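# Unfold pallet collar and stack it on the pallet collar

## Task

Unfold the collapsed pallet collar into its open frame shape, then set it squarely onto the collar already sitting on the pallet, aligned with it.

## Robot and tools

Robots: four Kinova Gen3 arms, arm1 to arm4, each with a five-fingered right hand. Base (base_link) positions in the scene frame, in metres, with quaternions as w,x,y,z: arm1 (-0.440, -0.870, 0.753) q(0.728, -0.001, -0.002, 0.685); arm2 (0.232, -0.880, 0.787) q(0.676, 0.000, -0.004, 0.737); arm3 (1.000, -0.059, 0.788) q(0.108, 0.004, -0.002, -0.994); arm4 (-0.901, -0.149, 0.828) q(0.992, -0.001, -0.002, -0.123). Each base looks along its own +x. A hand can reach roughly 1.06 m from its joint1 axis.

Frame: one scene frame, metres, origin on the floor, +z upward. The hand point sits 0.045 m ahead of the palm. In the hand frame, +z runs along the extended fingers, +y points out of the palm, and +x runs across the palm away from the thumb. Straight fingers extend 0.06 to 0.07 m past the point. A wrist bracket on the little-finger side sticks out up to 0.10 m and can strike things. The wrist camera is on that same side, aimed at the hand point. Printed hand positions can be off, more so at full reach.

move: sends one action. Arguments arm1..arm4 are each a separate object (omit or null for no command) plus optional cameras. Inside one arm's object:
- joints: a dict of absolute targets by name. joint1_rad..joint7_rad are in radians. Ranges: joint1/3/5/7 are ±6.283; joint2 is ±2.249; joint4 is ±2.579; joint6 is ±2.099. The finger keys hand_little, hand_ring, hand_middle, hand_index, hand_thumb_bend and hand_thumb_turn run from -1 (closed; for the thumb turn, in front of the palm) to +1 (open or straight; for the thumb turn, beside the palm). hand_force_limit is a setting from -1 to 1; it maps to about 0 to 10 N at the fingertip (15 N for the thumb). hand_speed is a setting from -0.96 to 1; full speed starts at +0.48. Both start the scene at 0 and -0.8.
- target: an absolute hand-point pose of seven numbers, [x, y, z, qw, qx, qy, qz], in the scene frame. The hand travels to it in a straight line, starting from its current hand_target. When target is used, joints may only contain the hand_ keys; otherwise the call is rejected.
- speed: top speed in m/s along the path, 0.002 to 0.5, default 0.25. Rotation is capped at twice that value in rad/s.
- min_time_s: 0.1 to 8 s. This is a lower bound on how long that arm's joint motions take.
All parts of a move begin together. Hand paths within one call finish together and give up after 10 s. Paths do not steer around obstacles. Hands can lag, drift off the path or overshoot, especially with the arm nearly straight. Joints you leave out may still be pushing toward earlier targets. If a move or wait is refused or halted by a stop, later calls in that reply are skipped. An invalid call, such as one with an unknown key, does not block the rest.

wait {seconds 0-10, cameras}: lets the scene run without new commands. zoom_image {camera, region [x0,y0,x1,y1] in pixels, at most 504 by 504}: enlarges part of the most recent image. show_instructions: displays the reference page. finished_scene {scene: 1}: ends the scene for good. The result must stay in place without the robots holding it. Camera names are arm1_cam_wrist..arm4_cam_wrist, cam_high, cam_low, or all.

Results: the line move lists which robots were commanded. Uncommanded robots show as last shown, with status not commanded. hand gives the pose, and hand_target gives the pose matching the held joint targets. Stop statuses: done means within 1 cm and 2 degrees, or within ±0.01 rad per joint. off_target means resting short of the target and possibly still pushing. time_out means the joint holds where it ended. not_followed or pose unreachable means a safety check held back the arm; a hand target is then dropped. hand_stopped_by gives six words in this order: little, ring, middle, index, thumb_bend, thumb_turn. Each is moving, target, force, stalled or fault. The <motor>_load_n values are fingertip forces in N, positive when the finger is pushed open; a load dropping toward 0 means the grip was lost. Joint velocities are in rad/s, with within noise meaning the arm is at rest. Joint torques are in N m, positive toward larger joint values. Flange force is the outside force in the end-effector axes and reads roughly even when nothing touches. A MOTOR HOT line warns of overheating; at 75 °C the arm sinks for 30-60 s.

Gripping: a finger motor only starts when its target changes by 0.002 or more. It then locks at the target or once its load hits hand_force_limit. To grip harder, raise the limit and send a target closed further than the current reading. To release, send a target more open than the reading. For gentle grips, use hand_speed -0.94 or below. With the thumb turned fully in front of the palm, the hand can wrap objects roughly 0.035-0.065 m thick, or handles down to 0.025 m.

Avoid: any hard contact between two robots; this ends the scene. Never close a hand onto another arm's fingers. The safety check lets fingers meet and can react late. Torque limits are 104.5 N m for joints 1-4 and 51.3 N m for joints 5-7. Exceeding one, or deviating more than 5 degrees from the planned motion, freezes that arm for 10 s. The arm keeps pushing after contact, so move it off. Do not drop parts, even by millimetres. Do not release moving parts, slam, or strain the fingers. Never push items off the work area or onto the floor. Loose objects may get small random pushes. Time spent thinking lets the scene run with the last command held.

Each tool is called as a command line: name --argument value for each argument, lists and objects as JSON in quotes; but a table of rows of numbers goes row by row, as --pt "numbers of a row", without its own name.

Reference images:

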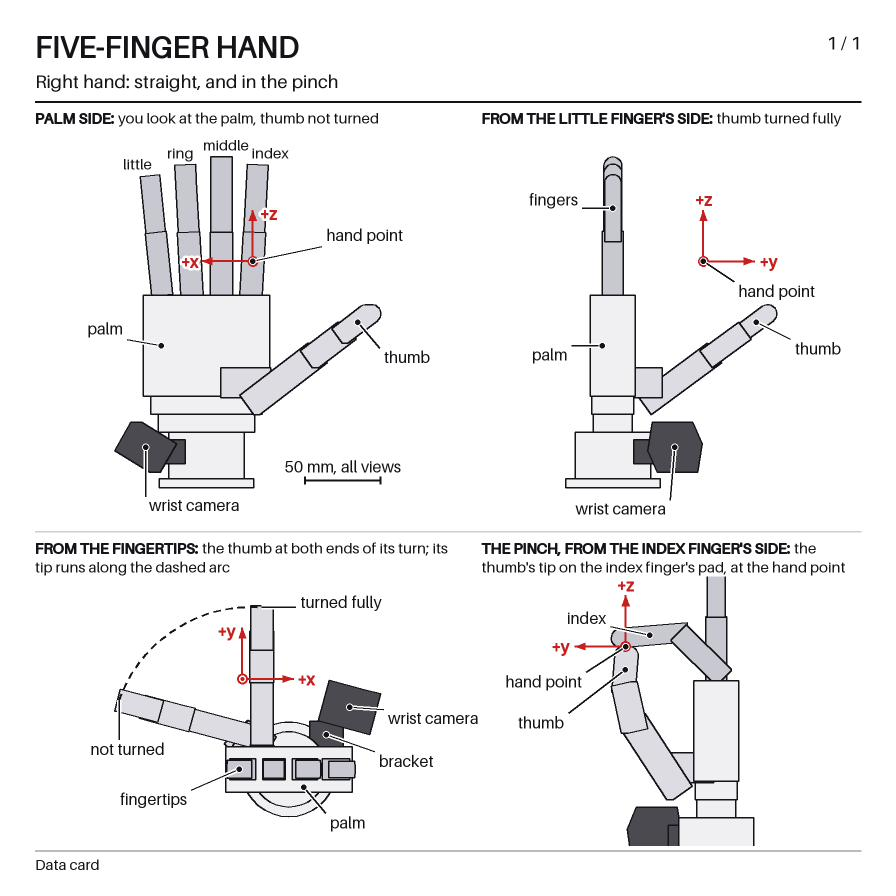

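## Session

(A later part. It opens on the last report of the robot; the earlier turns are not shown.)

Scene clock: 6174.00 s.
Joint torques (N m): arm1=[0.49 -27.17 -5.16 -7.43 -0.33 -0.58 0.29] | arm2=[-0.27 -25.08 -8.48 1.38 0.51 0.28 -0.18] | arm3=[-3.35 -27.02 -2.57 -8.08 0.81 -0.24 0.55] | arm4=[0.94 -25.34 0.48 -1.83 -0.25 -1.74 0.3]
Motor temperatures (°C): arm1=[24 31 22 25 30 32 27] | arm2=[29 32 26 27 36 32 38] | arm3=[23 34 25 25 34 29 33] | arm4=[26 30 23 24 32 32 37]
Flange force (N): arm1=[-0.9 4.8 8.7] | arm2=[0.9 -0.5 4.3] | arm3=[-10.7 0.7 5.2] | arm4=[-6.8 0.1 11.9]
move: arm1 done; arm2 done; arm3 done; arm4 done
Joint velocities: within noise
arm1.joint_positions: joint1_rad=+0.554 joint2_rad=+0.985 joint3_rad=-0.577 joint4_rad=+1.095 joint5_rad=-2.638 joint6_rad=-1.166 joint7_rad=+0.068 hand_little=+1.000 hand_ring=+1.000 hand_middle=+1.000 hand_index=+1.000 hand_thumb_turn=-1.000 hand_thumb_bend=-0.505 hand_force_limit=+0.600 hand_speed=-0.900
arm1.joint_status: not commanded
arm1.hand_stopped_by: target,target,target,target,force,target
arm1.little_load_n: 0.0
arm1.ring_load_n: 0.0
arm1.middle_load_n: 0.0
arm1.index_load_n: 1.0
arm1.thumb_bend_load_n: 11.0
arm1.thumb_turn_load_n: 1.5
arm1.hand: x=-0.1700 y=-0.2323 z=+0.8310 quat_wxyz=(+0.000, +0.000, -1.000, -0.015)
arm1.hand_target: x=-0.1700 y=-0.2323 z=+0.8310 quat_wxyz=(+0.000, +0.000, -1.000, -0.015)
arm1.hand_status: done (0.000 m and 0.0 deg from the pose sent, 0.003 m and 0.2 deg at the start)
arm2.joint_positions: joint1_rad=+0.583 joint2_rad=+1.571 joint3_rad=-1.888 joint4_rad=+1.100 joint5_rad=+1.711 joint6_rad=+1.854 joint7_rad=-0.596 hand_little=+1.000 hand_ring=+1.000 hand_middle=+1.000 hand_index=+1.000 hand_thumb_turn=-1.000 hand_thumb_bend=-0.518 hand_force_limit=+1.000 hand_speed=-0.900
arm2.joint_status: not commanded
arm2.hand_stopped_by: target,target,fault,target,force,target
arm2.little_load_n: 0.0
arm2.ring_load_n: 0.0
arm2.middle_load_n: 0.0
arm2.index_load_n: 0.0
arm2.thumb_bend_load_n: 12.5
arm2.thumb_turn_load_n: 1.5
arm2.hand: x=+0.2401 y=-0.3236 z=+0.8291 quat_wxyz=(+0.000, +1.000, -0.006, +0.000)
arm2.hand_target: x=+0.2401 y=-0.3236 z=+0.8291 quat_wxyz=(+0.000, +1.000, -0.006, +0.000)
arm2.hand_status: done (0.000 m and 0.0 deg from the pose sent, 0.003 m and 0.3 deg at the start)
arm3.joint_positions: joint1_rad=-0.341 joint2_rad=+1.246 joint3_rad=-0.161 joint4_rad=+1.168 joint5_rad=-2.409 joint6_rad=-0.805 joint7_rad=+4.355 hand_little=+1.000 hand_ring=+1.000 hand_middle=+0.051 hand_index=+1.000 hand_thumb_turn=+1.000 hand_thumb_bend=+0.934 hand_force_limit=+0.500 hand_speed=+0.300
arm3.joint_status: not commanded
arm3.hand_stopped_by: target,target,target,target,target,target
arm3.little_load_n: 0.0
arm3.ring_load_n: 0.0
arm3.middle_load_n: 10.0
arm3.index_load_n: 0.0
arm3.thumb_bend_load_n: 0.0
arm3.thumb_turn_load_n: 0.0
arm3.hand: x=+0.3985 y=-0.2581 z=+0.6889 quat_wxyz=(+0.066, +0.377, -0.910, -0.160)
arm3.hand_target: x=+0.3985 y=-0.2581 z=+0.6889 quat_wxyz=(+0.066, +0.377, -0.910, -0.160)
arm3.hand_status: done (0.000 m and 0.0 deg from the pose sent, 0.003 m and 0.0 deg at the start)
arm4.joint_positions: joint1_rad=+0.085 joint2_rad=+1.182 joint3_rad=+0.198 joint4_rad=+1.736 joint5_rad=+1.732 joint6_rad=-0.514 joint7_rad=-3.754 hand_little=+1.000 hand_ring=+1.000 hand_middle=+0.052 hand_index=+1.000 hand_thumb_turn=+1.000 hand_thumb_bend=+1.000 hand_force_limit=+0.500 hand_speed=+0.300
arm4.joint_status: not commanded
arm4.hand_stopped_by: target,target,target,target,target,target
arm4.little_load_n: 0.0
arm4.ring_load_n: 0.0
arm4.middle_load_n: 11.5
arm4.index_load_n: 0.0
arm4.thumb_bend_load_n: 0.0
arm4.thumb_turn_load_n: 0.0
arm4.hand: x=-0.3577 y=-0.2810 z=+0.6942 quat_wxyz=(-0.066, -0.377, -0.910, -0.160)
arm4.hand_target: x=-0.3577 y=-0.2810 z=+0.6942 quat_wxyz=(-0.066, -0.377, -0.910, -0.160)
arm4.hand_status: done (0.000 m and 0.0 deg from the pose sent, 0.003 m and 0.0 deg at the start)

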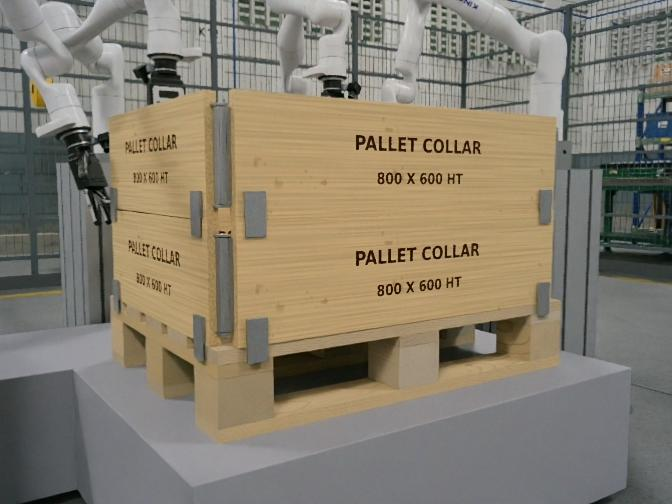

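move --arm1 '{"target":[-0.1700,-0.2327,0.8298,0,0,0.99986,0.01627],"speed":0.01}' --arm2 '{"target":[0.2401,-0.3240,0.8278,-0.0010,0.99998,-0.0057,-0.0001],"speed":0.01}' --arm3 '{"target":[0.3985,-0.2582,0.6877,-0.0664,-0.3769,0.9099,0.1604],"speed":0.01}' --arm4 '{"target":[-0.3577,-0.2811,0.6930,0.0664,0.3769,0.9099,0.1604],"speed":0.01}' --cameras '["cam_low"]'

move --arm1 '{"target":[-0.1700,-0.2331,0.8286,0,0,0.99985,0.01727],"speed":0.01}' --arm2 '{"target":[0.2401,-0.3244,0.8265,-0.0020,0.99998,-0.0057,-0.0001],"speed":0.01}' --arm3 '{"target":[0.3985,-0.2583,0.6865,-0.0664,-0.3769,0.9099,0.1604],"speed":0.01}' --arm4 '{"target":[-0.3577,-0.2812,0.6918,0.0664,0.3769,0.9099,0.1604],"speed":0.01}' --cameras '["cam_low"]'

zoom_image --camera "cam_low" --region '[95, 160, 225, 270]'

Scene clock: 6183.43 s.
Joint torques (N m): arm1=[0.53 -26.84 -5.17 -7.37 -0.25 -0.43 0.27] | arm2=[-0.25 -25.1 -8.59 1.33 0.49 0.2 -0.17] | arm3=[-3.52 -27.12 -2.71 -8.1 0.78 -0.17 0.55] | arm4=[1.08 -25.44 0.61 -1.73 -0.29 -1.67 0.35]
Motor temperatures (°C): arm1=[24 31 22 25 30 32 27] | arm2=[29 32 26 27 36 32 39] | arm3=[23 34 25 25 34 29 33] | arm4=[26 30 23 24 32 32 37]
Flange force (N): arm1=[-0.8 4.9 8.0] | arm2=[0.9 -0.2 4.4] | arm3=[-10.7 0.9 5.3] | arm4=[-7.5 0.5 12.1]
move: arm1 done; arm2 done; arm3 done; arm4 done
Joint velocities: within noise
arm1.joint_positions: joint1_rad=+0.555 joint2_rad=+0.985 joint3_rad=-0.577 joint4_rad=+1.101 joint5_rad=-2.637 joint6_rad=-1.159 joint7_rad=+0.067 hand_little=+1.000 hand_ring=+1.000 hand_middle=+1.000 hand_index=+1.000 hand_thumb_turn=-1.000 hand_thumb_bend=-0.505 hand_force_limit=+0.600 hand_speed=-0.900
arm1.joint_status: not commanded
arm1.hand_stopped_by: target,target,target,target,force,target
arm1.little_load_n: 0.0
arm1.ring_load_n: 0.0
arm1.middle_load_n: 0.0
arm1.index_load_n: 0.5
arm1.thumb_bend_load_n: 11.0
arm1.thumb_turn_load_n: 1.5
arm1.hand: x=-0.1700 y=-0.2327 z=+0.8298 quat_wxyz=(+0.000, +0.000, -1.000, -0.016)
arm1.hand_target: x=-0.1700 y=-0.2327 z=+0.8298 quat_wxyz=(+0.000, +0.000, -1.000, -0.016)
arm1.hand_status: done (0.000 m and 0.0 deg from the pose sent, 0.001 m and 0.1 deg at the start)
arm2.joint_positions: joint1_rad=+0.586 joint2_rad=+1.573 joint3_rad=-1.887 joint4_rad=+1.106 joint5_rad=+1.713 joint6_rad=+1.852 joint7_rad=-0.599 hand_little=+1.000 hand_ring=+1.000 hand_middle=+1.000 hand_index=+1.000 hand_thumb_turn=-1.000 hand_thumb_bend=-0.518 hand_force_limit=+1.000 hand_speed=-0.900
arm2.joint_status: not commanded
arm2.hand_stopped_by: target,target,fault,target,force,target
arm2.little_load_n: 0.0
arm2.ring_load_n: 0.0
arm2.middle_load_n: 0.5
arm2.index_load_n: 0.0
arm2.thumb_bend_load_n: 12.5
arm2.thumb_turn_load_n: 1.5
arm2.hand: x=+0.2401 y=-0.3240 z=+0.8278 quat_wxyz=(-0.001, +1.000, -0.006, +0.000)
arm2.hand_target: x=+0.2401 y=-0.3240 z=+0.8278 quat_wxyz=(-0.001, +1.000, -0.006, +0.000)
arm2.hand_status: done (0.000 m and 0.0 deg from the pose sent, 0.001 m and 0.1 deg at the start)
arm3.joint_positions: joint1_rad=-0.341 joint2_rad=+1.248 joint3_rad=-0.161 joint4_rad=+1.167 joint5_rad=-2.408 joint6_rad=-0.803 joint7_rad=+4.354 hand_little=+1.000 hand_ring=+1.000 hand_middle=+0.051 hand_index=+1.000 hand_thumb_turn=+1.000 hand_thumb_bend=+0.934 hand_force_limit=+0.500 hand_speed=+0.300
arm3.joint_status: not commanded
arm3.hand_stopped_by: target,target,target,target,target,target
arm3.little_load_n: 0.0
arm3.ring_load_n: 0.0
arm3.middle_load_n: 10.5
arm3.index_load_n: 0.0
arm3.thumb_bend_load_n: 0.0
arm3.thumb_turn_load_n: 0.0
arm3.hand: x=+0.3985 y=-0.2582 z=+0.6877 quat_wxyz=(+0.066, +0.377, -0.910, -0.160)
arm3.hand_target: x=+0.3985 y=-0.2582 z=+0.6877 quat_wxyz=(+0.066, +0.377, -0.910, -0.160)
arm3.hand_status: done (0.000 m and 0.0 deg from the pose sent, 0.001 m and 0.0 deg at the start)
arm4.joint_positions: joint1_rad=+0.086 joint2_rad=+1.184 joint3_rad=+0.197 joint4_rad=+1.735 joint5_rad=+1.730 joint6_rad=-0.513 joint7_rad=-3.751 hand_little=+1.000 hand_ring=+1.000 hand_middle=+0.052 hand_index=+1.000 hand_thumb_turn=+1.000 hand_thumb_bend=+1.000 hand_force_limit=+0.500 hand_speed=+0.300
arm4.joint_status: not commanded
arm4.hand_stopped_by: target,target,target,target,target,target
arm4.little_load_n: 0.0
arm4.ring_load_n: 0.0
arm4.middle_load_n: 12.0
arm4.index_load_n: 0.0
arm4.thumb_bend_load_n: 0.0
arm4.thumb_turn_load_n: 0.0
arm4.hand: x=-0.3577 y=-0.2811 z=+0.6930 quat_wxyz=(-0.066, -0.377, -0.910, -0.160)
arm4.hand_target: x=-0.3577 y=-0.2811 z=+0.6930 quat_wxyz=(-0.066, -0.377, -0.910, -0.160)
arm4.hand_status: done (0.000 m and 0.0 deg from the pose sent, 0.001 m and 0.0 deg at the start)

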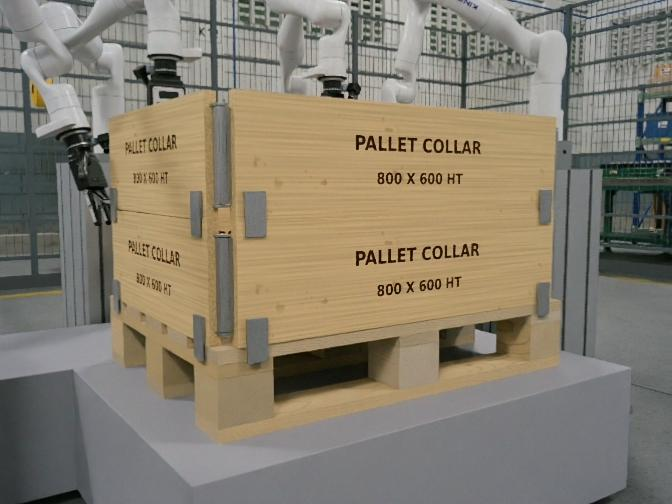

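Scene clock: 6184.40 s.
Joint torques (N m): arm1=[0.52 -26.44 -5.09 -7.37 -0.24 -0.36 0.35] | arm2=[-0.29 -25.29 -8.78 1.33 0.55 0.21 -0.18] | arm3=[-3.67 -27.15 -2.88 -8.15 0.75 -0.12 0.53] | arm4=[1.22 -25.6 0.86 -1.73 -0.26 -1.61 0.32]
Motor temperatures (°C): arm1=[24 31 22 25 30 32 27] | arm2=[29 32 26 27 36 32 39] | arm3=[23 34 25 25 34 29 33] | arm4=[26 30 23 24 32 32 37]
Flange force (N): arm1=[-0.4 4.1 7.5] | arm2=[1.0 0.0 4.8] | arm3=[-10.9 1.1 5.4] | arm4=[-7.0 0.4 12.7]
move: arm1 done; arm2 done; arm3 done; arm4 done
Joint velocities: within noise
arm1.joint_positions: joint1_rad=+0.557 joint2_rad=+0.984 joint3_rad=-0.577 joint4_rad=+1.107 joint5_rad=-2.636 joint6_rad=-1.152 joint7_rad=+0.066 hand_little=+1.000 hand_ring=+1.000 hand_middle=+1.000 hand_index=+1.000 hand_thumb_turn=-1.000 hand_thumb_bend=-0.505 hand_force_limit=+0.600 hand_speed=-0.900
arm1.joint_status: not commanded
arm1.hand_stopped_by: target,target,target,target,force,target
arm1.little_load_n: 0.0
arm1.ring_load_n: 0.0
arm1.middle_load_n: 0.0
arm1.index_load_n: 0.5
arm1.thumb_bend_load_n: 11.0
arm1.thumb_turn_load_n: 1.0
arm1.hand: x=-0.1700 y=-0.2331 z=+0.8286 quat_wxyz=(+0.000, +0.000, -1.000, -0.017)
arm1.hand_target: x=-0.1700 y=-0.2331 z=+0.8286 quat_wxyz=(+0.000, +0.000, -1.000, -0.017)
arm1.hand_status: done (0.000 m and 0.0 deg from the pose sent, 0.001 m and 0.1 deg at the start)
arm2.joint_positions: joint1_rad=+0.588 joint2_rad=+1.576 joint3_rad=-1.887 joint4_rad=+1.112 joint5_rad=+1.714 joint6_rad=+1.850 joint7_rad=-0.602 hand_little=+1.000 hand_ring=+1.000 hand_middle=+1.000 hand_index=+1.000 hand_thumb_turn=-1.000 hand_thumb_bend=-0.518 hand_force_limit=+1.000 hand_speed=-0.900
arm2.joint_status: not commanded
arm2.hand_stopped_by: target,target,fault,target,force,target
arm2.little_load_n: 0.0
arm2.ring_load_n: 0.0
arm2.middle_load_n: 0.0
arm2.index_load_n: 0.0
arm2.thumb_bend_load_n: 12.5
arm2.thumb_turn_load_n: 1.5
arm2.hand: x=+0.2401 y=-0.3244 z=+0.8265 quat_wxyz=(-0.002, +1.000, -0.006, +0.000)
arm2.hand_target: x=+0.2401 y=-0.3244 z=+0.8265 quat_wxyz=(-0.002, +1.000, -0.006, +0.000)
arm2.hand_status: done (0.000 m and 0.0 deg from the pose sent, 0.001 m and 0.1 deg at the start)
arm3.joint_positions: joint1_rad=-0.342 joint2_rad=+1.251 joint3_rad=-0.160 joint4_rad=+1.166 joint5_rad=-2.408 joint6_rad=-0.802 joint7_rad=+4.354 hand_little=+1.000 hand_ring=+1.000 hand_middle=+0.051 hand_index=+1.000 hand_thumb_turn=+1.000 hand_thumb_bend=+0.934 hand_force_limit=+0.500 hand_speed=+0.300
arm3.joint_status: not commanded
arm3.hand_stopped_by: target,target,target,target,target,target
arm3.little_load_n: 0.0
arm3.ring_load_n: 0.0
arm3.middle_load_n: 10.0
arm3.index_load_n: 0.0
arm3.thumb_bend_load_n: 0.0
arm3.thumb_turn_load_n: 0.0
arm3.hand: x=+0.3985 y=-0.2583 z=+0.6865 quat_wxyz=(+0.066, +0.377, -0.910, -0.160)
arm3.hand_target: x=+0.3985 y=-0.2583 z=+0.6865 quat_wxyz=(+0.066, +0.377, -0.910, -0.160)
arm3.hand_status: done (0.000 m and 0.0 deg from the pose sent, 0.001 m and 0.0 deg at the start)
arm4.joint_positions: joint1_rad=+0.087 joint2_rad=+1.187 joint3_rad=+0.196 joint4_rad=+1.733 joint5_rad=+1.728 joint6_rad=-0.512 joint7_rad=-3.749 hand_little=+1.000 hand_ring=+1.000 hand_middle=+0.052 hand_index=+1.000 hand_thumb_turn=+1.000 hand_thumb_bend=+1.000 hand_force_limit=+0.500 hand_speed=+0.300
arm4.joint_status: not commanded
arm4.hand_stopped_by: target,target,target,target,target,target
arm4.little_load_n: 0.0
arm4.ring_load_n: 0.0
arm4.middle_load_n: 12.0
arm4.index_load_n: 0.0
arm4.thumb_bend_load_n: 0.0
arm4.thumb_turn_load_n: 0.0
arm4.hand: x=-0.3577 y=-0.2812 z=+0.6918 quat_wxyz=(-0.066, -0.377, -0.910, -0.160)
arm4.hand_target: x=-0.3577 y=-0.2812 z=+0.6918 quat_wxyz=(-0.066, -0.377, -0.910, -0.160)
arm4.hand_status: done (0.000 m and 0.0 deg from the pose sent, 0.001 m and 0.0 deg at the start)

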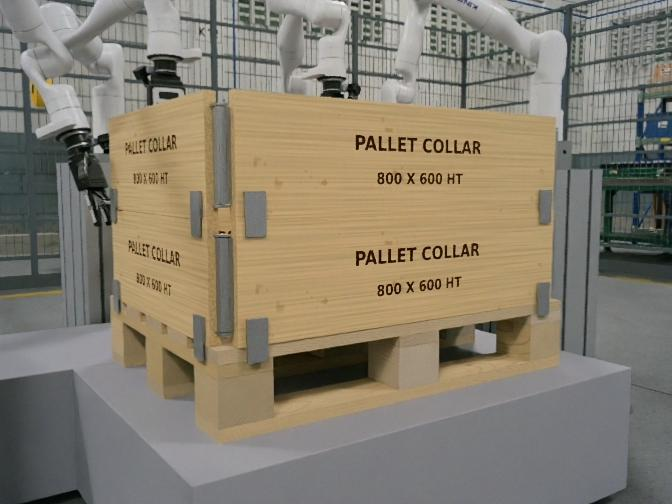

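Scaled by 3.877.

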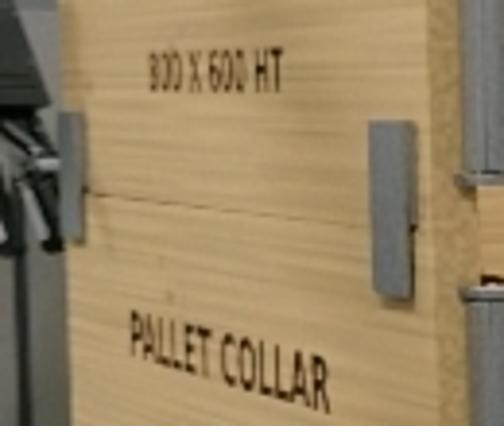

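move --arm1 '{"target":[-0.1700,-0.2335,0.8275,0,0,0.99984,0.01817],"speed":0.01}' --arm2 '{"target":[0.2401,-0.3248,0.8254,-0.0029,0.99998,-0.0057,-0.0001],"speed":0.01}' --arm3 '{"target":[0.3985,-0.2584,0.6854,-0.0664,-0.3769,0.9099,0.1604],"speed":0.01}' --arm4 '{"target":[-0.3577,-0.2813,0.6907,0.0664,0.3769,0.9099,0.1604],"speed":0.01}' --cameras '[]'

move --arm1 '{"target":[-0.1700,-0.2339,0.8265,0,0,0.99982,0.01897],"speed":0.01}' --arm2 '{"target":[0.2401,-0.3252,0.8243,-0.0037,0.99998,-0.0057,-0.0001],"speed":0.01}' --arm3 '{"target":[0.3985,-0.2585,0.6844,-0.0664,-0.3769,0.9099,0.1604],"speed":0.01}' --arm4 '{"target":[-0.3577,-0.2814,0.6897,0.0664,0.3769,0.9099,0.1604],"speed":0.01}' --cameras '["cam_low"]'

zoom_image --camera "cam_low" --region '[95, 160, 225, 270]'

Scene clock: 6193.43 s.
Joint torques (N m): arm1=[0.74 -25.93 -4.83 -7.18 -0.27 -0.33 0.31] | arm2=[-0.08 -25.47 -8.75 1.4 0.48 0.42 -0.17] | arm3=[-3.85 -27.09 -2.97 -8.17 0.74 -0.02 0.57] | arm4=[1.41 -25.68 1 -1.67 -0.21 -1.54 0.31]
Motor temperatures (°C): arm1=[24 31 22 25 30 32 27] | arm2=[29 32 26 27 36 32 39] | arm3=[23 34 25 25 34 29 33] | arm4=[26 30 23 24 32 32 37]
Flange force (N): arm1=[-0.2 4.3 6.6] | arm2=[0.6 -0.8 5.3] | arm3=[-11.0 1.4 5.2] | arm4=[-7.0 0.7 13.1]
move: arm1 done; arm2 done; arm3 done; arm4 done
Joint velocities: within noise
arm1.joint_positions: joint1_rad=+0.559 joint2_rad=+0.984 joint3_rad=-0.577 joint4_rad=+1.113 joint5_rad=-2.635 joint6_rad=-1.145 joint7_rad=+0.064 hand_little=+1.000 hand_ring=+1.000 hand_middle=+1.000 hand_index=+1.000 hand_thumb_turn=-1.000 hand_thumb_bend=-0.505 hand_force_limit=+0.600 hand_speed=-0.900
arm1.joint_status: not commanded
arm1.hand_stopped_by: target,target,target,target,force,target
arm1.little_load_n: 0.0
arm1.ring_load_n: 0.0
arm1.middle_load_n: 0.0
arm1.index_load_n: 0.5
arm1.thumb_bend_load_n: 11.0
arm1.thumb_turn_load_n: 1.0
arm1.hand: x=-0.1700 y=-0.2335 z=+0.8275 quat_wxyz=(+0.000, +0.000, -1.000, -0.018)
arm1.hand_target: x=-0.1700 y=-0.2335 z=+0.8275 quat_wxyz=(+0.000, +0.000, -1.000, -0.018)
arm1.hand_status: done (0.000 m and 0.0 deg from the pose sent, 0.001 m and 0.1 deg at the start)
arm2.joint_positions: joint1_rad=+0.590 joint2_rad=+1.578 joint3_rad=-1.887 joint4_rad=+1.118 joint5_rad=+1.715 joint6_rad=+1.848 joint7_rad=-0.605 hand_little=+1.000 hand_ring=+1.000 hand_middle=+1.000 hand_index=+1.000 hand_thumb_turn=-1.000 hand_thumb_bend=-0.518 hand_force_limit=+1.000 hand_speed=-0.900
arm2.joint_status: not commanded
arm2.hand_stopped_by: target,target,fault,target,force,target
arm2.little_load_n: 0.0
arm2.ring_load_n: 0.0
arm2.middle_load_n: 0.0
arm2.index_load_n: 0.0
arm2.thumb_bend_load_n: 12.5
arm2.thumb_turn_load_n: 1.0
arm2.hand: x=+0.2401 y=-0.3248 z=+0.8254 quat_wxyz=(-0.003, +1.000, -0.006, +0.000)
arm2.hand_target: x=+0.2401 y=-0.3248 z=+0.8254 quat_wxyz=(-0.003, +1.000, -0.006, +0.000)
arm2.hand_status: done (0.000 m and 0.0 deg from the pose sent, 0.001 m and 0.1 deg at the start)
arm3.joint_positions: joint1_rad=-0.342 joint2_rad=+1.253 joint3_rad=-0.160 joint4_rad=+1.165 joint5_rad=-2.408 joint6_rad=-0.801 joint7_rad=+4.353 hand_little=+1.000 hand_ring=+1.000 hand_middle=+0.051 hand_index=+1.000 hand_thumb_turn=+1.000 hand_thumb_bend=+0.934 hand_force_limit=+0.500 hand_speed=+0.300
arm3.joint_status: not commanded
arm3.hand_stopped_by: target,target,target,target,target,target
arm3.little_load_n: 0.0
arm3.ring_load_n: 0.0
arm3.middle_load_n: 10.0
arm3.index_load_n: 0.0
arm3.thumb_bend_load_n: 0.0
arm3.thumb_turn_load_n: 0.0
arm3.hand: x=+0.3985 y=-0.2584 z=+0.6854 quat_wxyz=(+0.066, +0.377, -0.910, -0.160)
arm3.hand_target: x=+0.3985 y=-0.2584 z=+0.6854 quat_wxyz=(+0.066, +0.377, -0.910, -0.160)
arm3.hand_status: done (0.000 m and 0.0 deg from the pose sent, 0.001 m and 0.0 deg at the start)
arm4.joint_positions: joint1_rad=+0.088 joint2_rad=+1.190 joint3_rad=+0.195 joint4_rad=+1.732 joint5_rad=+1.727 joint6_rad=-0.511 joint7_rad=-3.747 hand_little=+1.000 hand_ring=+1.000 hand_middle=+0.052 hand_index=+1.000 hand_thumb_turn=+1.000 hand_thumb_bend=+1.000 hand_force_limit=+0.500 hand_speed=+0.300
arm4.joint_status: not commanded
arm4.hand_stopped_by: target,target,target,target,target,target
arm4.little_load_n: 0.0
arm4.ring_load_n: 0.0
arm4.middle_load_n: 12.0
arm4.index_load_n: 0.0
arm4.thumb_bend_load_n: 0.0
arm4.thumb_turn_load_n: 0.0
arm4.hand: x=-0.3577 y=-0.2813 z=+0.6907 quat_wxyz=(-0.066, -0.377, -0.910, -0.160)
arm4.hand_target: x=-0.3577 y=-0.2813 z=+0.6907 quat_wxyz=(-0.066, -0.377, -0.910, -0.160)
arm4.hand_status: done (0.000 m and 0.0 deg from the pose sent, 0.001 m and 0.0 deg at the start)

Scene clock: 6194.40 s.
Joint torques (N m): arm1=[1.25 -25.05 -4.28 -6.91 -0.03 -0.36 0.32] | arm2=[0.73 -21.65 -6.67 0.77 0.78 0.52 -0.13] | arm3=[-4.2 -26.42 -3.41 -8.46 0.72 0.6 0.66] | arm4=[1.66 -26.03 1.27 -1.65 -0.24 -1.53 0.31]
Motor temperatures (°C): arm1=[24 31 22 25 30 32 27] | arm2=[29 32 26 27 36 32 39] | arm3=[23 34 25 25 34 29 33] | arm4=[26 30 23 24 32 32 37]
Flange force (N): arm1=[0.7 4.6 5.1] | arm2=[-0.8 -0.4 -1.7] | arm3=[-12.5 1.9 3.2] | arm4=[-7.0 1.0 14.1]
move: arm1 done; arm2 done; arm3 done; arm4 done
Joint velocities: within noise
arm1.joint_positions: joint1_rad=+0.560 joint2_rad=+0.984 joint3_rad=-0.577 joint4_rad=+1.118 joint5_rad=-2.635 joint6_rad=-1.140 joint7_rad=+0.063 hand_little=+1.000 hand_ring=+1.000 hand_middle=+1.000 hand_index=+1.000 hand_thumb_turn=-1.000 hand_thumb_bend=-0.505 hand_force_limit=+0.600 hand_speed=-0.900
arm1.joint_status: not commanded
arm1.hand_stopped_by: target,target,target,target,force,target
arm1.little_load_n: 0.0
arm1.ring_load_n: 0.0
arm1.middle_load_n: 0.0
arm1.index_load_n: 0.5
arm1.thumb_bend_load_n: 11.0
arm1.thumb_turn_load_n: 1.0
arm1.hand: x=-0.1700 y=-0.2339 z=+0.8265 quat_wxyz=(+0.000, +0.000, -1.000, -0.019)
arm1.hand_target: x=-0.1700 y=-0.2339 z=+0.8265 quat_wxyz=(+0.000, +0.000, -1.000, -0.019)
arm1.hand_status: done (0.000 m and 0.0 deg from the pose sent, 0.001 m and 0.1 deg at the start)
arm2.joint_positions: joint1_rad=+0.592 joint2_rad=+1.580 joint3_rad=-1.886 joint4_rad=+1.123 joint5_rad=+1.716 joint6_rad=+1.846 joint7_rad=-0.608 hand_little=+1.000 hand_ring=+1.000 hand_middle=+1.000 hand_index=+1.000 hand_thumb_turn=-1.000 hand_thumb_bend=-0.518 hand_force_limit=+1.000 hand_speed=-0.900
arm2.joint_status: not commanded
arm2.hand_stopped_by: target,target,fault,target,force,target
arm2.little_load_n: 0.0
arm2.ring_load_n: 0.0
arm2.middle_load_n: 0.0
arm2.index_load_n: 0.0
arm2.thumb_bend_load_n: 12.0
arm2.thumb_turn_load_n: 1.5
arm2.hand: x=+0.2401 y=-0.3252 z=+0.8243 quat_wxyz=(-0.004, +1.000, -0.006, +0.000)
arm2.hand_target: x=+0.2401 y=-0.3252 z=+0.8243 quat_wxyz=(-0.004, +1.000, -0.006, +0.000)
arm2.hand_status: done (0.000 m and 0.0 deg from the pose sent, 0.001 m and 0.1 deg at the start)
arm3.joint_positions: joint1_rad=-0.342 joint2_rad=+1.255 joint3_rad=-0.159 joint4_rad=+1.163 joint5_rad=-2.407 joint6_rad=-0.801 joint7_rad=+4.352 hand_little=+1.000 hand_ring=+1.000 hand_middle=+0.051 hand_index=+1.000 hand_thumb_turn=+1.000 hand_thumb_bend=+0.934 hand_force_limit=+0.500 hand_speed=+0.300
arm3.joint_status: not commanded
arm3.hand_stopped_by: target,target,target,target,target,target
arm3.little_load_n: 0.0
arm3.ring_load_n: 0.0
arm3.middle_load_n: 8.0
arm3.index_load_n: 0.0
arm3.thumb_bend_load_n: 0.0
arm3.thumb_turn_load_n: 0.0
arm3.hand: x=+0.3985 y=-0.2585 z=+0.6844 quat_wxyz=(+0.066, +0.377, -0.910, -0.160)
arm3.hand_target: x=+0.3985 y=-0.2585 z=+0.6844 quat_wxyz=(+0.066, +0.377, -0.910, -0.160)
arm3.hand_status: done (0.000 m and 0.0 deg from the pose sent, 0.001 m and 0.0 deg at the start)
arm4.joint_positions: joint1_rad=+0.088 joint2_rad=+1.192 joint3_rad=+0.194 joint4_rad=+1.731 joint5_rad=+1.725 joint6_rad=-0.510 joint7_rad=-3.745 hand_little=+1.000 hand_ring=+1.000 hand_middle=+0.052 hand_index=+1.000 hand_thumb_turn=+1.000 hand_thumb_bend=+1.000 hand_force_limit=+0.500 hand_speed=+0.300
arm4.joint_status: not commanded
arm4.hand_stopped_by: target,target,target,target,target,target
arm4.little_load_n: 0.0
arm4.ring_load_n: 0.0
arm4.middle_load_n: 12.0
arm4.index_load_n: 0.0
arm4.thumb_bend_load_n: 0.0
arm4.thumb_turn_load_n: 0.0
arm4.hand: x=-0.3577 y=-0.2814 z=+0.6897 quat_wxyz=(-0.066, -0.377, -0.910, -0.160)
arm4.hand_target: x=-0.3577 y=-0.2814 z=+0.6897 quat_wxyz=(-0.066, -0.377, -0.910, -0.160)
arm4.hand_status: done (0.000 m and 0.0 deg from the pose sent, 0.001 m and 0.0 deg at the start)

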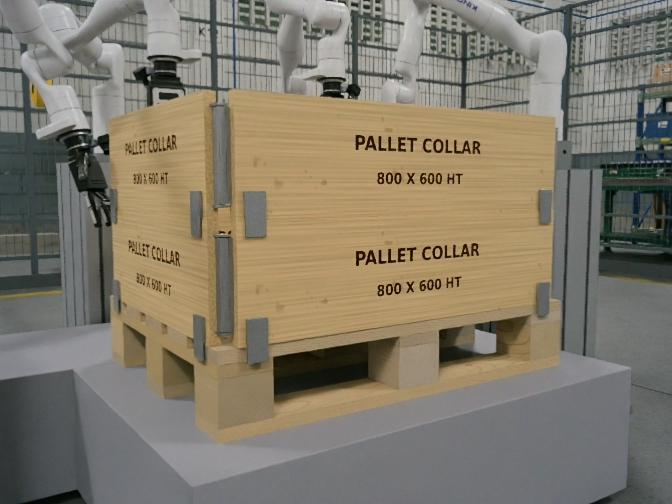

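Scaled by 3.877.

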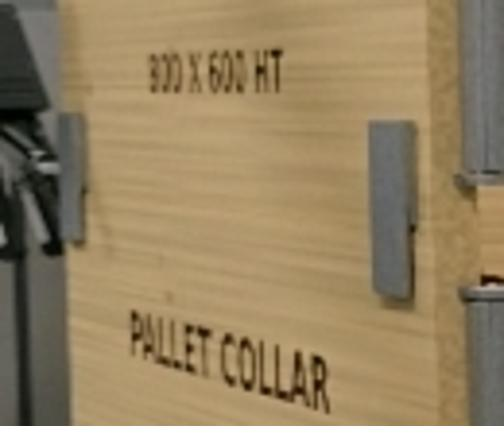

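move --arm1 '{"target":[-0.1700,-0.2341,0.8259,0,0,0.99981,0.01937],"speed":0.01}' --arm3 '{"target":[0.3985,-0.2585,0.6834,-0.0664,-0.3769,0.9099,0.1604],"speed":0.01}' --arm4 '{"target":[-0.3577,-0.2814,0.6887,0.0664,0.3769,0.9099,0.1604],"speed":0.01}' --cameras '[]'

move --arm1 '{"target":[-0.1700,-0.2343,0.8252,0,0,0.99980,0.01977],"speed":0.01}' --arm3 '{"target":[0.3985,-0.2585,0.6824,-0.0664,-0.3769,0.9099,0.1604],"speed":0.01}' --arm4 '{"target":[-0.3577,-0.2814,0.6877,0.0664,0.3769,0.9099,0.1604],"speed":0.01}' --cameras '["arm4_cam_wrist","cam_high","arm1_cam_wrist"]'

zoom_image --camera "cam_high" --region '[400, 165, 470, 235]'

Scene clock: 6202.23 s.
Joint torques (N m): arm1=[1.53 -25.06 -4.14 -6.84 -0.04 -0.5 0.31] | arm2=[1.46 -24.18 -7.56 0.65 1.27 0.58 -0.11] | arm3=[-3.42 -25.64 -2.89 -8.58 0.96 0.77 0.69] | arm4=[1.48 -25.52 1.11 -1.44 -0.17 -1.49 0.28]
Motor temperatures (°C): arm1=[24 31 21 25 30 32 27] | arm2=[29 31 26 27 36 32 39] | arm3=[23 33 25 25 34 29 33] | arm4=[26 30 23 24 32 32 37]
Flange force (N): arm1=[1.0 5.0 5.4] | arm2=[-2.0 0.3 2.2] | arm3=[-13.3 1.0 0.9] | arm4=[-7.1 0.9 13.2]
move: arm1 done; arm3 done; arm4 done
Joint velocities: within noise
arm1.joint_positions: joint1_rad=+0.561 joint2_rad=+0.984 joint3_rad=-0.577 joint4_rad=+1.121 joint5_rad=-2.634 joint6_rad=-1.136 joint7_rad=+0.062 hand_little=+1.000 hand_ring=+1.000 hand_middle=+1.000 hand_index=+1.000 hand_thumb_turn=-1.000 hand_thumb_bend=-0.505 hand_force_limit=+0.600 hand_speed=-0.900
arm1.joint_status: not commanded
arm1.hand_stopped_by: target,target,target,target,force,target
arm1.little_load_n: 0.0
arm1.ring_load_n: 0.0
arm1.middle_load_n: 0.0
arm1.index_load_n: 0.5
arm1.thumb_bend_load_n: 10.5
arm1.thumb_turn_load_n: 1.0
arm1.hand: x=-0.1700 y=-0.2341 z=+0.8259 quat_wxyz=(+0.000, +0.000, -1.000, -0.019)
arm1.hand_target: x=-0.1700 y=-0.2341 z=+0.8259 quat_wxyz=(+0.000, +0.000, -1.000, -0.019)
arm1.hand_status: done (0.000 m and 0.0 deg from the pose sent, 0.001 m and 0.0 deg at the start)
arm2: as last shown
arm2.thumb_bend_load_n: 12.5
arm3.joint_positions: joint1_rad=-0.342 joint2_rad=+1.257 joint3_rad=-0.159 joint4_rad=+1.163 joint5_rad=-2.407 joint6_rad=-0.800 joint7_rad=+4.352 hand_little=+1.000 hand_ring=+1.000 hand_middle=+0.051 hand_index=+1.000 hand_thumb_turn=+1.000 hand_thumb_bend=+0.934 hand_force_limit=+0.500 hand_speed=+0.300
arm3.joint_status: not commanded
arm3.hand_stopped_by: target,target,target,target,target,target
arm3.little_load_n: 0.0
arm3.ring_load_n: 0.0
arm3.middle_load_n: 6.5
arm3.index_load_n: 0.0
arm3.thumb_bend_load_n: 0.0
arm3.thumb_turn_load_n: 0.0
arm3.hand: x=+0.3985 y=-0.2585 z=+0.6834 quat_wxyz=(+0.066, +0.377, -0.910, -0.160)
arm3.hand_target: x=+0.3985 y=-0.2585 z=+0.6834 quat_wxyz=(+0.066, +0.377, -0.910, -0.160)
arm3.hand_status: done (0.000 m and 0.0 deg from the pose sent, 0.001 m and 0.0 deg at the start)
arm4.joint_positions: joint1_rad=+0.089 joint2_rad=+1.194 joint3_rad=+0.193 joint4_rad=+1.730 joint5_rad=+1.724 joint6_rad=-0.509 joint7_rad=-3.743 hand_little=+1.000 hand_ring=+1.000 hand_middle=+0.052 hand_index=+1.000 hand_thumb_turn=+1.000 hand_thumb_bend=+1.000 hand_force_limit=+0.500 hand_speed=+0.300
arm4.joint_status: not commanded
arm4.hand_stopped_by: target,target,target,target,target,target
arm4.little_load_n: 0.0
arm4.ring_load_n: 0.0
arm4.middle_load_n: 11.5
arm4.index_load_n: 0.0
arm4.thumb_bend_load_n: 0.0
arm4.thumb_turn_load_n: 0.0
arm4.hand: x=-0.3577 y=-0.2814 z=+0.6887 quat_wxyz=(-0.066, -0.377, -0.910, -0.160)
arm4.hand_target: x=-0.3577 y=-0.2814 z=+0.6887 quat_wxyz=(-0.066, -0.377, -0.910, -0.160)
arm4.hand_status: done (0.000 m and 0.0 deg from the pose sent, 0.001 m and 0.0 deg at the start)

Scene clock: 6203.20 s.
Joint torques (N m): arm1=[1.85 -25.62 -3.93 -7.45 0.23 -0.38 0.32] | arm2=[0.61 -25.06 -8.39 1.11 0.93 0.39 -0.16] | arm3=[-2.34 -24.28 -2.14 -7.89 0.89 0.43 0.66] | arm4=[1.16 -25.31 0.78 -1.38 -0.19 -1.6 0.32]
Motor temperatures (°C): arm1=[24 31 21 25 30 32 27] | arm2=[29 31 26 27 36 32 39] | arm3=[23 33 25 25 34 29 33] | arm4=[26 30 23 24 32 32 37]
Flange force (N): arm1=[2.0 3.9 6.2] | arm2=[-0.5 -0.4 4.1] | arm3=[-12.5 0.3 -1.3] | arm4=[-7.6 0.6 12.5]
move: arm1 done; arm3 done; arm4 done
Joint velocities: within noise
arm1.joint_positions: joint1_rad=+0.562 joint2_rad=+0.984 joint3_rad=-0.577 joint4_rad=+1.124 joint5_rad=-2.633 joint6_rad=-1.133 joint7_rad=+0.062 hand_little=+1.000 hand_ring=+1.000 hand_middle=+1.000 hand_index=+1.000 hand_thumb_turn=-1.000 hand_thumb_bend=-0.505 hand_force_limit=+0.600 hand_speed=-0.900
arm1.joint_status: not commanded
arm1.hand_stopped_by: target,target,target,target,force,target
arm1.little_load_n: 0.0
arm1.ring_load_n: 0.0
arm1.middle_load_n: 0.0
arm1.index_load_n: 0.5
arm1.thumb_bend_load_n: 10.0
arm1.thumb_turn_load_n: 1.0
arm1.hand: x=-0.1700 y=-0.2343 z=+0.8252 quat_wxyz=(+0.000, +0.000, -1.000, -0.020)
arm1.hand_target: x=-0.1700 y=-0.2343 z=+0.8252 quat_wxyz=(+0.000, +0.000, -1.000, -0.020)
arm1.hand_status: done (0.000 m and 0.0 deg from the pose sent, 0.001 m and 0.0 deg at the start)
arm2: as last shown
arm3.joint_positions: joint1_rad=-0.343 joint2_rad=+1.259 joint3_rad=-0.159 joint4_rad=+1.162 joint5_rad=-2.407 joint6_rad=-0.799 joint7_rad=+4.351 hand_little=+1.000 hand_ring=+1.000 hand_middle=+0.051 hand_index=+1.000 hand_thumb_turn=+1.000 hand_thumb_bend=+0.934 hand_force_limit=+0.500 hand_speed=+0.300
arm3.joint_status: not commanded
arm3.hand_stopped_by: target,target,target,target,target,target
arm3.little_load_n: 0.0
arm3.ring_load_n: 0.0
arm3.middle_load_n: 5.0
arm3.index_load_n: 0.0
arm3.thumb_bend_load_n: -0.5
arm3.thumb_turn_load_n: 0.0
arm3.hand: x=+0.3985 y=-0.2585 z=+0.6824 quat_wxyz=(+0.066, +0.377, -0.910, -0.160)
arm3.hand_target: x=+0.3985 y=-0.2585 z=+0.6824 quat_wxyz=(+0.066, +0.377, -0.910, -0.160)
arm3.hand_status: done (0.000 m and 0.0 deg from the pose sent, 0.001 m and 0.0 deg at the start)
arm4.joint_positions: joint1_rad=+0.090 joint2_rad=+1.196 joint3_rad=+0.192 joint4_rad=+1.728 joint5_rad=+1.722 joint6_rad=-0.508 joint7_rad=-3.741 hand_little=+1.000 hand_ring=+1.000 hand_middle=+0.052 hand_index=+1.000 hand_thumb_turn=+1.000 hand_thumb_bend=+1.000 hand_force_limit=+0.500 hand_speed=+0.300
arm4.joint_status: not commanded
arm4.hand_stopped_by: target,target,target,target,target,target
arm4.little_load_n: 0.0
arm4.ring_load_n: 0.0
arm4.middle_load_n: 11.5
arm4.index_load_n: 0.0
arm4.thumb_bend_load_n: 0.0
arm4.thumb_turn_load_n: 0.0
arm4.hand: x=-0.3577 y=-0.2814 z=+0.6877 quat_wxyz=(-0.066, -0.377, -0.910, -0.160)
arm4.hand_target: x=-0.3577 y=-0.2814 z=+0.6877 quat_wxyz=(-0.066, -0.377, -0.910, -0.160)
arm4.hand_status: done (0.000 m and 0.0 deg from the pose sent, 0.001 m and 0.0 deg at the start)
pictures: arm1_cam_wrist, arm4_cam_wrist, cam_high

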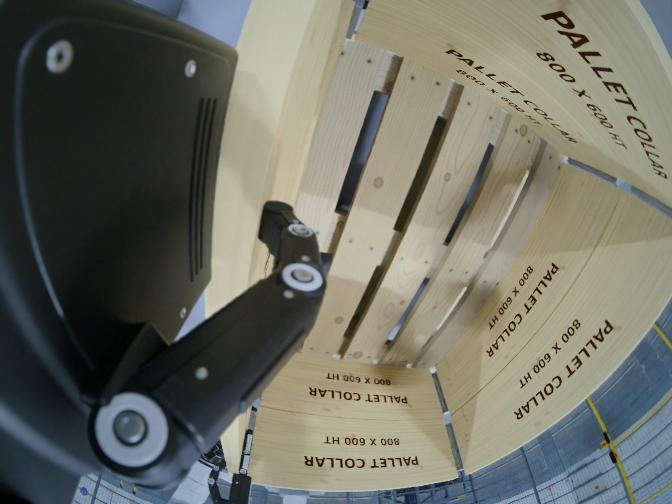

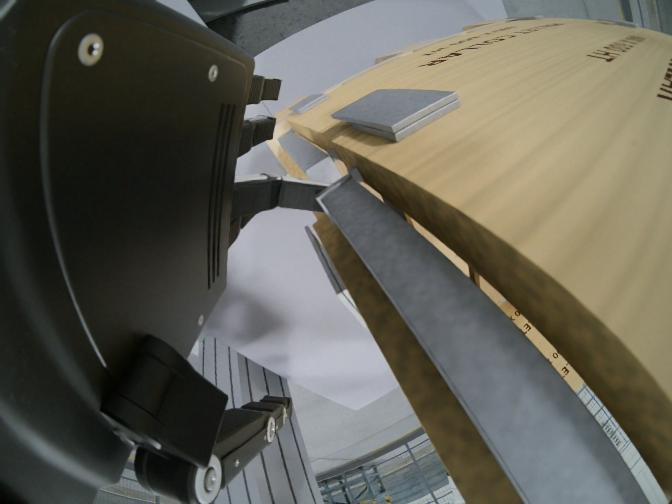

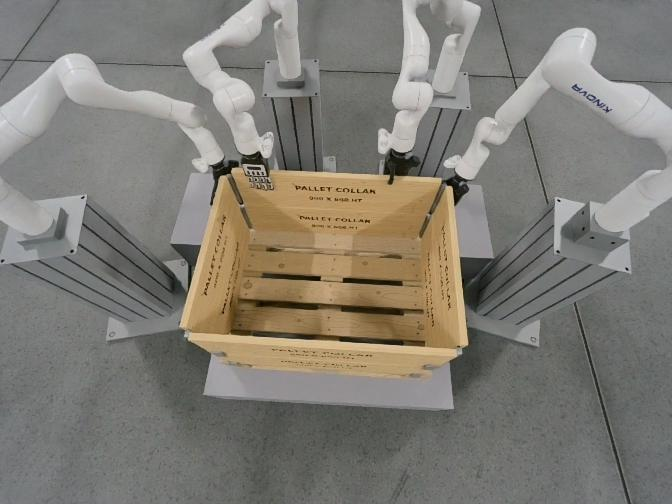

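Scaled by 7.200.

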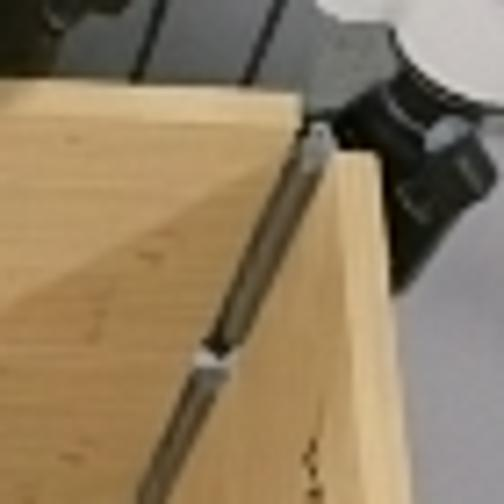

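move --arm1 '{"target":[-0.1700,-0.2346,0.8242,0,0,0.99980,0.02017],"speed":0.01}' --arm3 '{"target":[0.3985,-0.2585,0.6816,-0.0664,-0.3769,0.9099,0.1604],"speed":0.01}' --arm4 '{"target":[-0.3577,-0.2814,0.6866,0.0664,0.3769,0.9099,0.1604],"speed":0.01}' --cameras '[]'

move --arm1 '{"target":[-0.1700,-0.2348,0.8232,0,0,0.99979,0.02047],"speed":0.01}' --arm3 '{"target":[0.3985,-0.2585,0.6808,-0.0664,-0.3769,0.9099,0.1604],"speed":0.01}' --arm4 '{"target":[-0.3577,-0.2814,0.6855,0.0664,0.3769,0.9099,0.1604],"speed":0.01}' --cameras '["arm4_cam_wrist","arm3_cam_wrist"]'

zoom_image --camera "arm4_cam_wrist" --region '[240, 120, 440, 280]'

zoom_image --camera "arm3_cam_wrist" --region '[240, 120, 440, 280]'

Scene clock: 6213.73 s.
Joint torques (N m): arm1=[2.12 -25.6 -3.64 -7.12 0.31 -0.59 0.22] | arm2=[-0.36 -25.22 -8.91 1.23 0.62 -0.05 -0.16] | arm3=[-2.8 -24.21 -2.53 -7.88 0.77 0.41 0.65] | arm4=[0.89 -25.43 0.44 -1.63 -0.23 -1.73 0.31]
Motor temperatures (°C): arm1=[24 31 21 25 30 32 27] | arm2=[29 32 26 27 36 32 39] | arm3=[23 33 25 25 34 29 33] | arm4=[26 30 23 24 32 32 37]
Flange force (N): arm1=[1.7 5.3 6.1] | arm2=[1.0 1.0 4.6] | arm3=[-13.2 1.0 -1.1] | arm4=[-7.2 -0.1 12.2]
move: arm1 done; arm3 done; arm4 done
Joint velocities: within noise
arm1.joint_positions: joint1_rad=+0.563 joint2_rad=+0.984 joint3_rad=-0.577 joint4_rad=+1.128 joint5_rad=-2.633 joint6_rad=-1.129 joint7_rad=+0.061 hand_little=+1.000 hand_ring=+1.000 hand_middle=+1.000 hand_index=+1.000 hand_thumb_turn=-1.000 hand_thumb_bend=-0.505 hand_force_limit=+0.600 hand_speed=-0.900
arm1.joint_status: not commanded
arm1.hand_stopped_by: target,target,target,target,force,target
arm1.little_load_n: 0.0
arm1.ring_load_n: 0.0
arm1.middle_load_n: 0.0
arm1.index_load_n: 0.5
arm1.thumb_bend_load_n: 10.0
arm1.thumb_turn_load_n: 0.5
arm1.hand: x=-0.1700 y=-0.2346 z=+0.8242 quat_wxyz=(+0.000, +0.000, -1.000, -0.020)
arm1.hand_target: x=-0.1700 y=-0.2346 z=+0.8242 quat_wxyz=(+0.000, +0.000, -1.000, -0.020)
arm1.hand_status: done (0.000 m and 0.0 deg from the pose sent, 0.001 m and 0.0 deg at the start)
arm2: as last shown
arm2.thumb_bend_load_n: 13.0
arm3.joint_positions: joint1_rad=-0.343 joint2_rad=+1.260 joint3_rad=-0.158 joint4_rad=+1.161 joint5_rad=-2.406 joint6_rad=-0.798 joint7_rad=+4.351 hand_little=+1.000 hand_ring=+1.000 hand_middle=+0.051 hand_index=+1.000 hand_thumb_turn=+1.000 hand_thumb_bend=+0.934 hand_force_limit=+0.500 hand_speed=+0.300
arm3.joint_status: not commanded
arm3.hand_stopped_by: target,target,target,target,target,target
arm3.little_load_n: 0.0
arm3.ring_load_n: 0.0
arm3.middle_load_n: 4.0
arm3.index_load_n: 0.0
arm3.thumb_bend_load_n: 0.0
arm3.thumb_turn_load_n: 0.0
arm3.hand: x=+0.3985 y=-0.2585 z=+0.6816 quat_wxyz=(+0.066, +0.377, -0.910, -0.160)
arm3.hand_target: x=+0.3985 y=-0.2585 z=+0.6816 quat_wxyz=(+0.066, +0.377, -0.910, -0.160)
arm3.hand_status: done (0.000 m and 0.0 deg from the pose sent, 0.001 m and 0.0 deg at the start)
arm4.joint_positions: joint1_rad=+0.091 joint2_rad=+1.199 joint3_rad=+0.190 joint4_rad=+1.727 joint5_rad=+1.720 joint6_rad=-0.506 joint7_rad=-3.738 hand_little=+1.000 hand_ring=+1.000 hand_middle=+0.052 hand_index=+1.000 hand_thumb_turn=+1.000 hand_thumb_bend=+1.000 hand_force_limit=+0.500 hand_speed=+0.300
arm4.joint_status: not commanded
arm4.hand_stopped_by: target,target,target,target,target,target
arm4.little_load_n: 0.0
arm4.ring_load_n: 0.0
arm4.middle_load_n: 11.0
arm4.index_load_n: -0.5
arm4.thumb_bend_load_n: 0.0
arm4.thumb_turn_load_n: 0.0
arm4.hand: x=-0.3577 y=-0.2814 z=+0.6866 quat_wxyz=(-0.066, -0.377, -0.910, -0.160)
arm4.hand_target: x=-0.3577 y=-0.2814 z=+0.6866 quat_wxyz=(-0.066, -0.377, -0.910, -0.160)
arm4.hand_status: done (0.000 m and 0.0 deg from the pose sent, 0.001 m and 0.0 deg at the start)

Scene clock: 6214.70 s.
Joint torques (N m): arm1=[2.51 -24.66 -3.16 -7.31 0.51 -0.34 0.24] | arm2=[0.46 -24.89 -8.34 0.81 1.14 -0.13 -0.12] | arm3=[-1.91 -23.4 -1.97 -7.4 0.82 0.3 0.62] | arm4=[0.8 -25.35 0.3 -1.27 -0.11 -1.81 0.36]
Motor temperatures (°C): arm1=[24 31 21 25 30 32 27] | arm2=[29 32 26 27 36 32 39] | arm3=[23 33 25 25 34 29 33] | arm4=[26 30 23 24 32 32 37]
Flange force (N): arm1=[3.1 3.7 4.4] | arm2=[-0.5 2.1 3.2] | arm3=[-11.8 0.3 -2.5] | arm4=[-8.2 0.1 12.5]
move: arm1 done; arm3 done; arm4 done
Joint velocities: within noise
arm1.joint_positions: joint1_rad=+0.563 joint2_rad=+0.984 joint3_rad=-0.577 joint4_rad=+1.130 joint5_rad=-2.632 joint6_rad=-1.125 joint7_rad=+0.060 hand_little=+1.000 hand_ring=+1.000 hand_middle=+1.000 hand_index=+1.000 hand_thumb_turn=-1.000 hand_thumb_bend=-0.505 hand_force_limit=+0.600 hand_speed=-0.900
arm1.joint_status: not commanded
arm1.hand_stopped_by: target,target,target,target,force,target
arm1.little_load_n: 0.0
arm1.ring_load_n: 0.0
arm1.middle_load_n: 0.0
arm1.index_load_n: 0.5
arm1.thumb_bend_load_n: 9.5
arm1.thumb_turn_load_n: 0.5
arm1.hand: x=-0.1700 y=-0.2348 z=+0.8232 quat_wxyz=(+0.000, +0.000, -1.000, -0.020)
arm1.hand_target: x=-0.1700 y=-0.2348 z=+0.8232 quat_wxyz=(+0.000, +0.000, -1.000, -0.020)
arm1.hand_status: done (0.000 m and 0.0 deg from the pose sent, 0.001 m and 0.0 deg at the start)
arm2: as last shown
arm2.thumb_bend_load_n: 13.5
arm3.joint_positions: joint1_rad=-0.343 joint2_rad=+1.262 joint3_rad=-0.158 joint4_rad=+1.160 joint5_rad=-2.406 joint6_rad=-0.797 joint7_rad=+4.350 hand_little=+1.000 hand_ring=+1.000 hand_middle=+0.051 hand_index=+1.000 hand_thumb_turn=+1.000 hand_thumb_bend=+0.934 hand_force_limit=+0.500 hand_speed=+0.300
arm3.joint_status: not commanded
arm3.hand_stopped_by: target,target,target,target,target,target
arm3.little_load_n: 0.0
arm3.ring_load_n: 0.0
arm3.middle_load_n: 3.5
arm3.index_load_n: 0.5
arm3.thumb_bend_load_n: 0.0
arm3.thumb_turn_load_n: 0.0
arm3.hand: x=+0.3985 y=-0.2585 z=+0.6808 quat_wxyz=(+0.066, +0.377, -0.910, -0.160)
arm3.hand_target: x=+0.3985 y=-0.2585 z=+0.6808 quat_wxyz=(+0.066, +0.377, -0.910, -0.160)
arm3.hand_status: done (0.000 m and 0.0 deg from the pose sent, 0.001 m and 0.0 deg at the start)
arm4.joint_positions: joint1_rad=+0.091 joint2_rad=+1.201 joint3_rad=+0.189 joint4_rad=+1.726 joint5_rad=+1.718 joint6_rad=-0.505 joint7_rad=-3.736 hand_little=+1.000 hand_ring=+1.000 hand_middle=+0.052 hand_index=+1.000 hand_thumb_turn=+1.000 hand_thumb_bend=+1.000 hand_force_limit=+0.500 hand_speed=+0.300
arm4.joint_status: not commanded
arm4.hand_stopped_by: target,target,target,target,target,target
arm4.little_load_n: 0.0
arm4.ring_load_n: 0.0
arm4.middle_load_n: 11.0
arm4.index_load_n: 0.5
arm4.thumb_bend_load_n: 0.0
arm4.thumb_turn_load_n: 0.0
arm4.hand: x=-0.3577 y=-0.2814 z=+0.6855 quat_wxyz=(-0.066, -0.377, -0.910, -0.160)
arm4.hand_target: x=-0.3577 y=-0.2814 z=+0.6855 quat_wxyz=(-0.066, -0.377, -0.910, -0.160)
arm4.hand_status: done (0.000 m and 0.0 deg from the pose sent, 0.001 m and 0.0 deg at the start)
pictures: arm3_cam_wrist, arm4_cam_wrist

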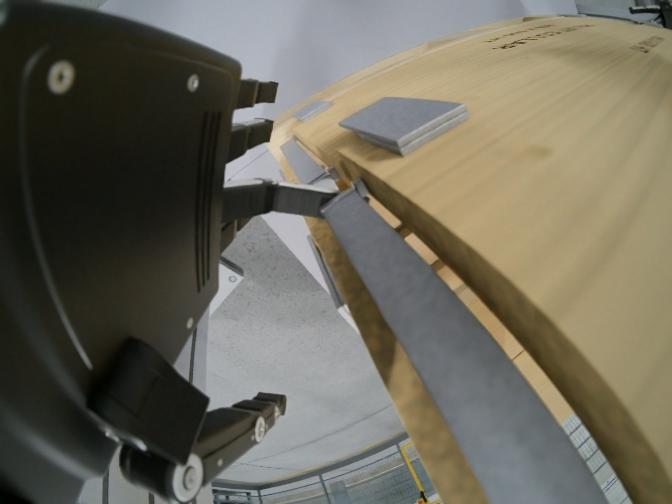

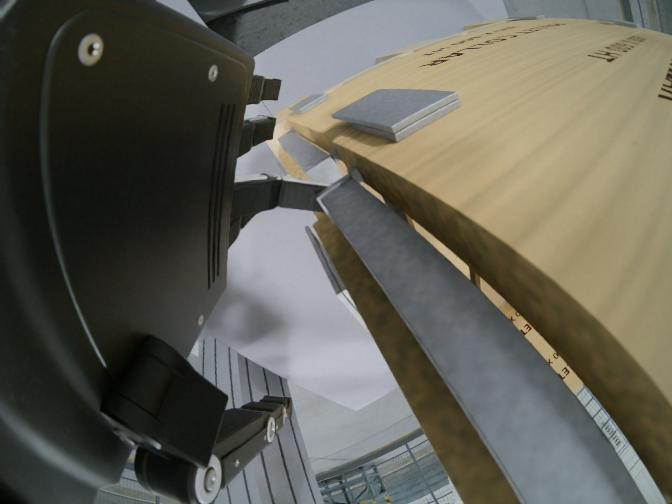

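Scaled by 2.520 from the camera's image (finer frame: 960x720).

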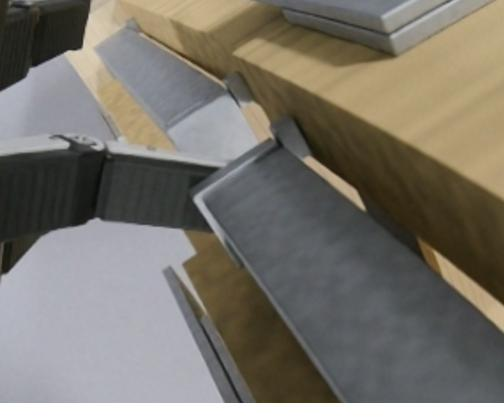

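Scaled by 2.520 from the camera's image (finer frame: 960x720).

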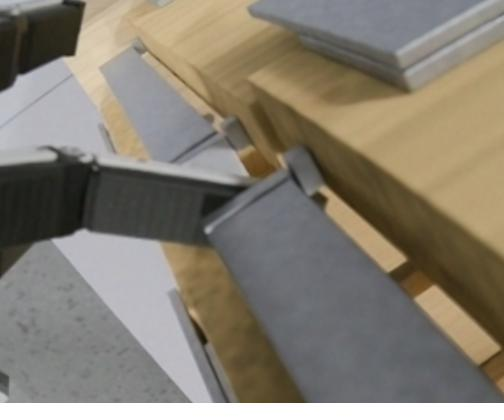

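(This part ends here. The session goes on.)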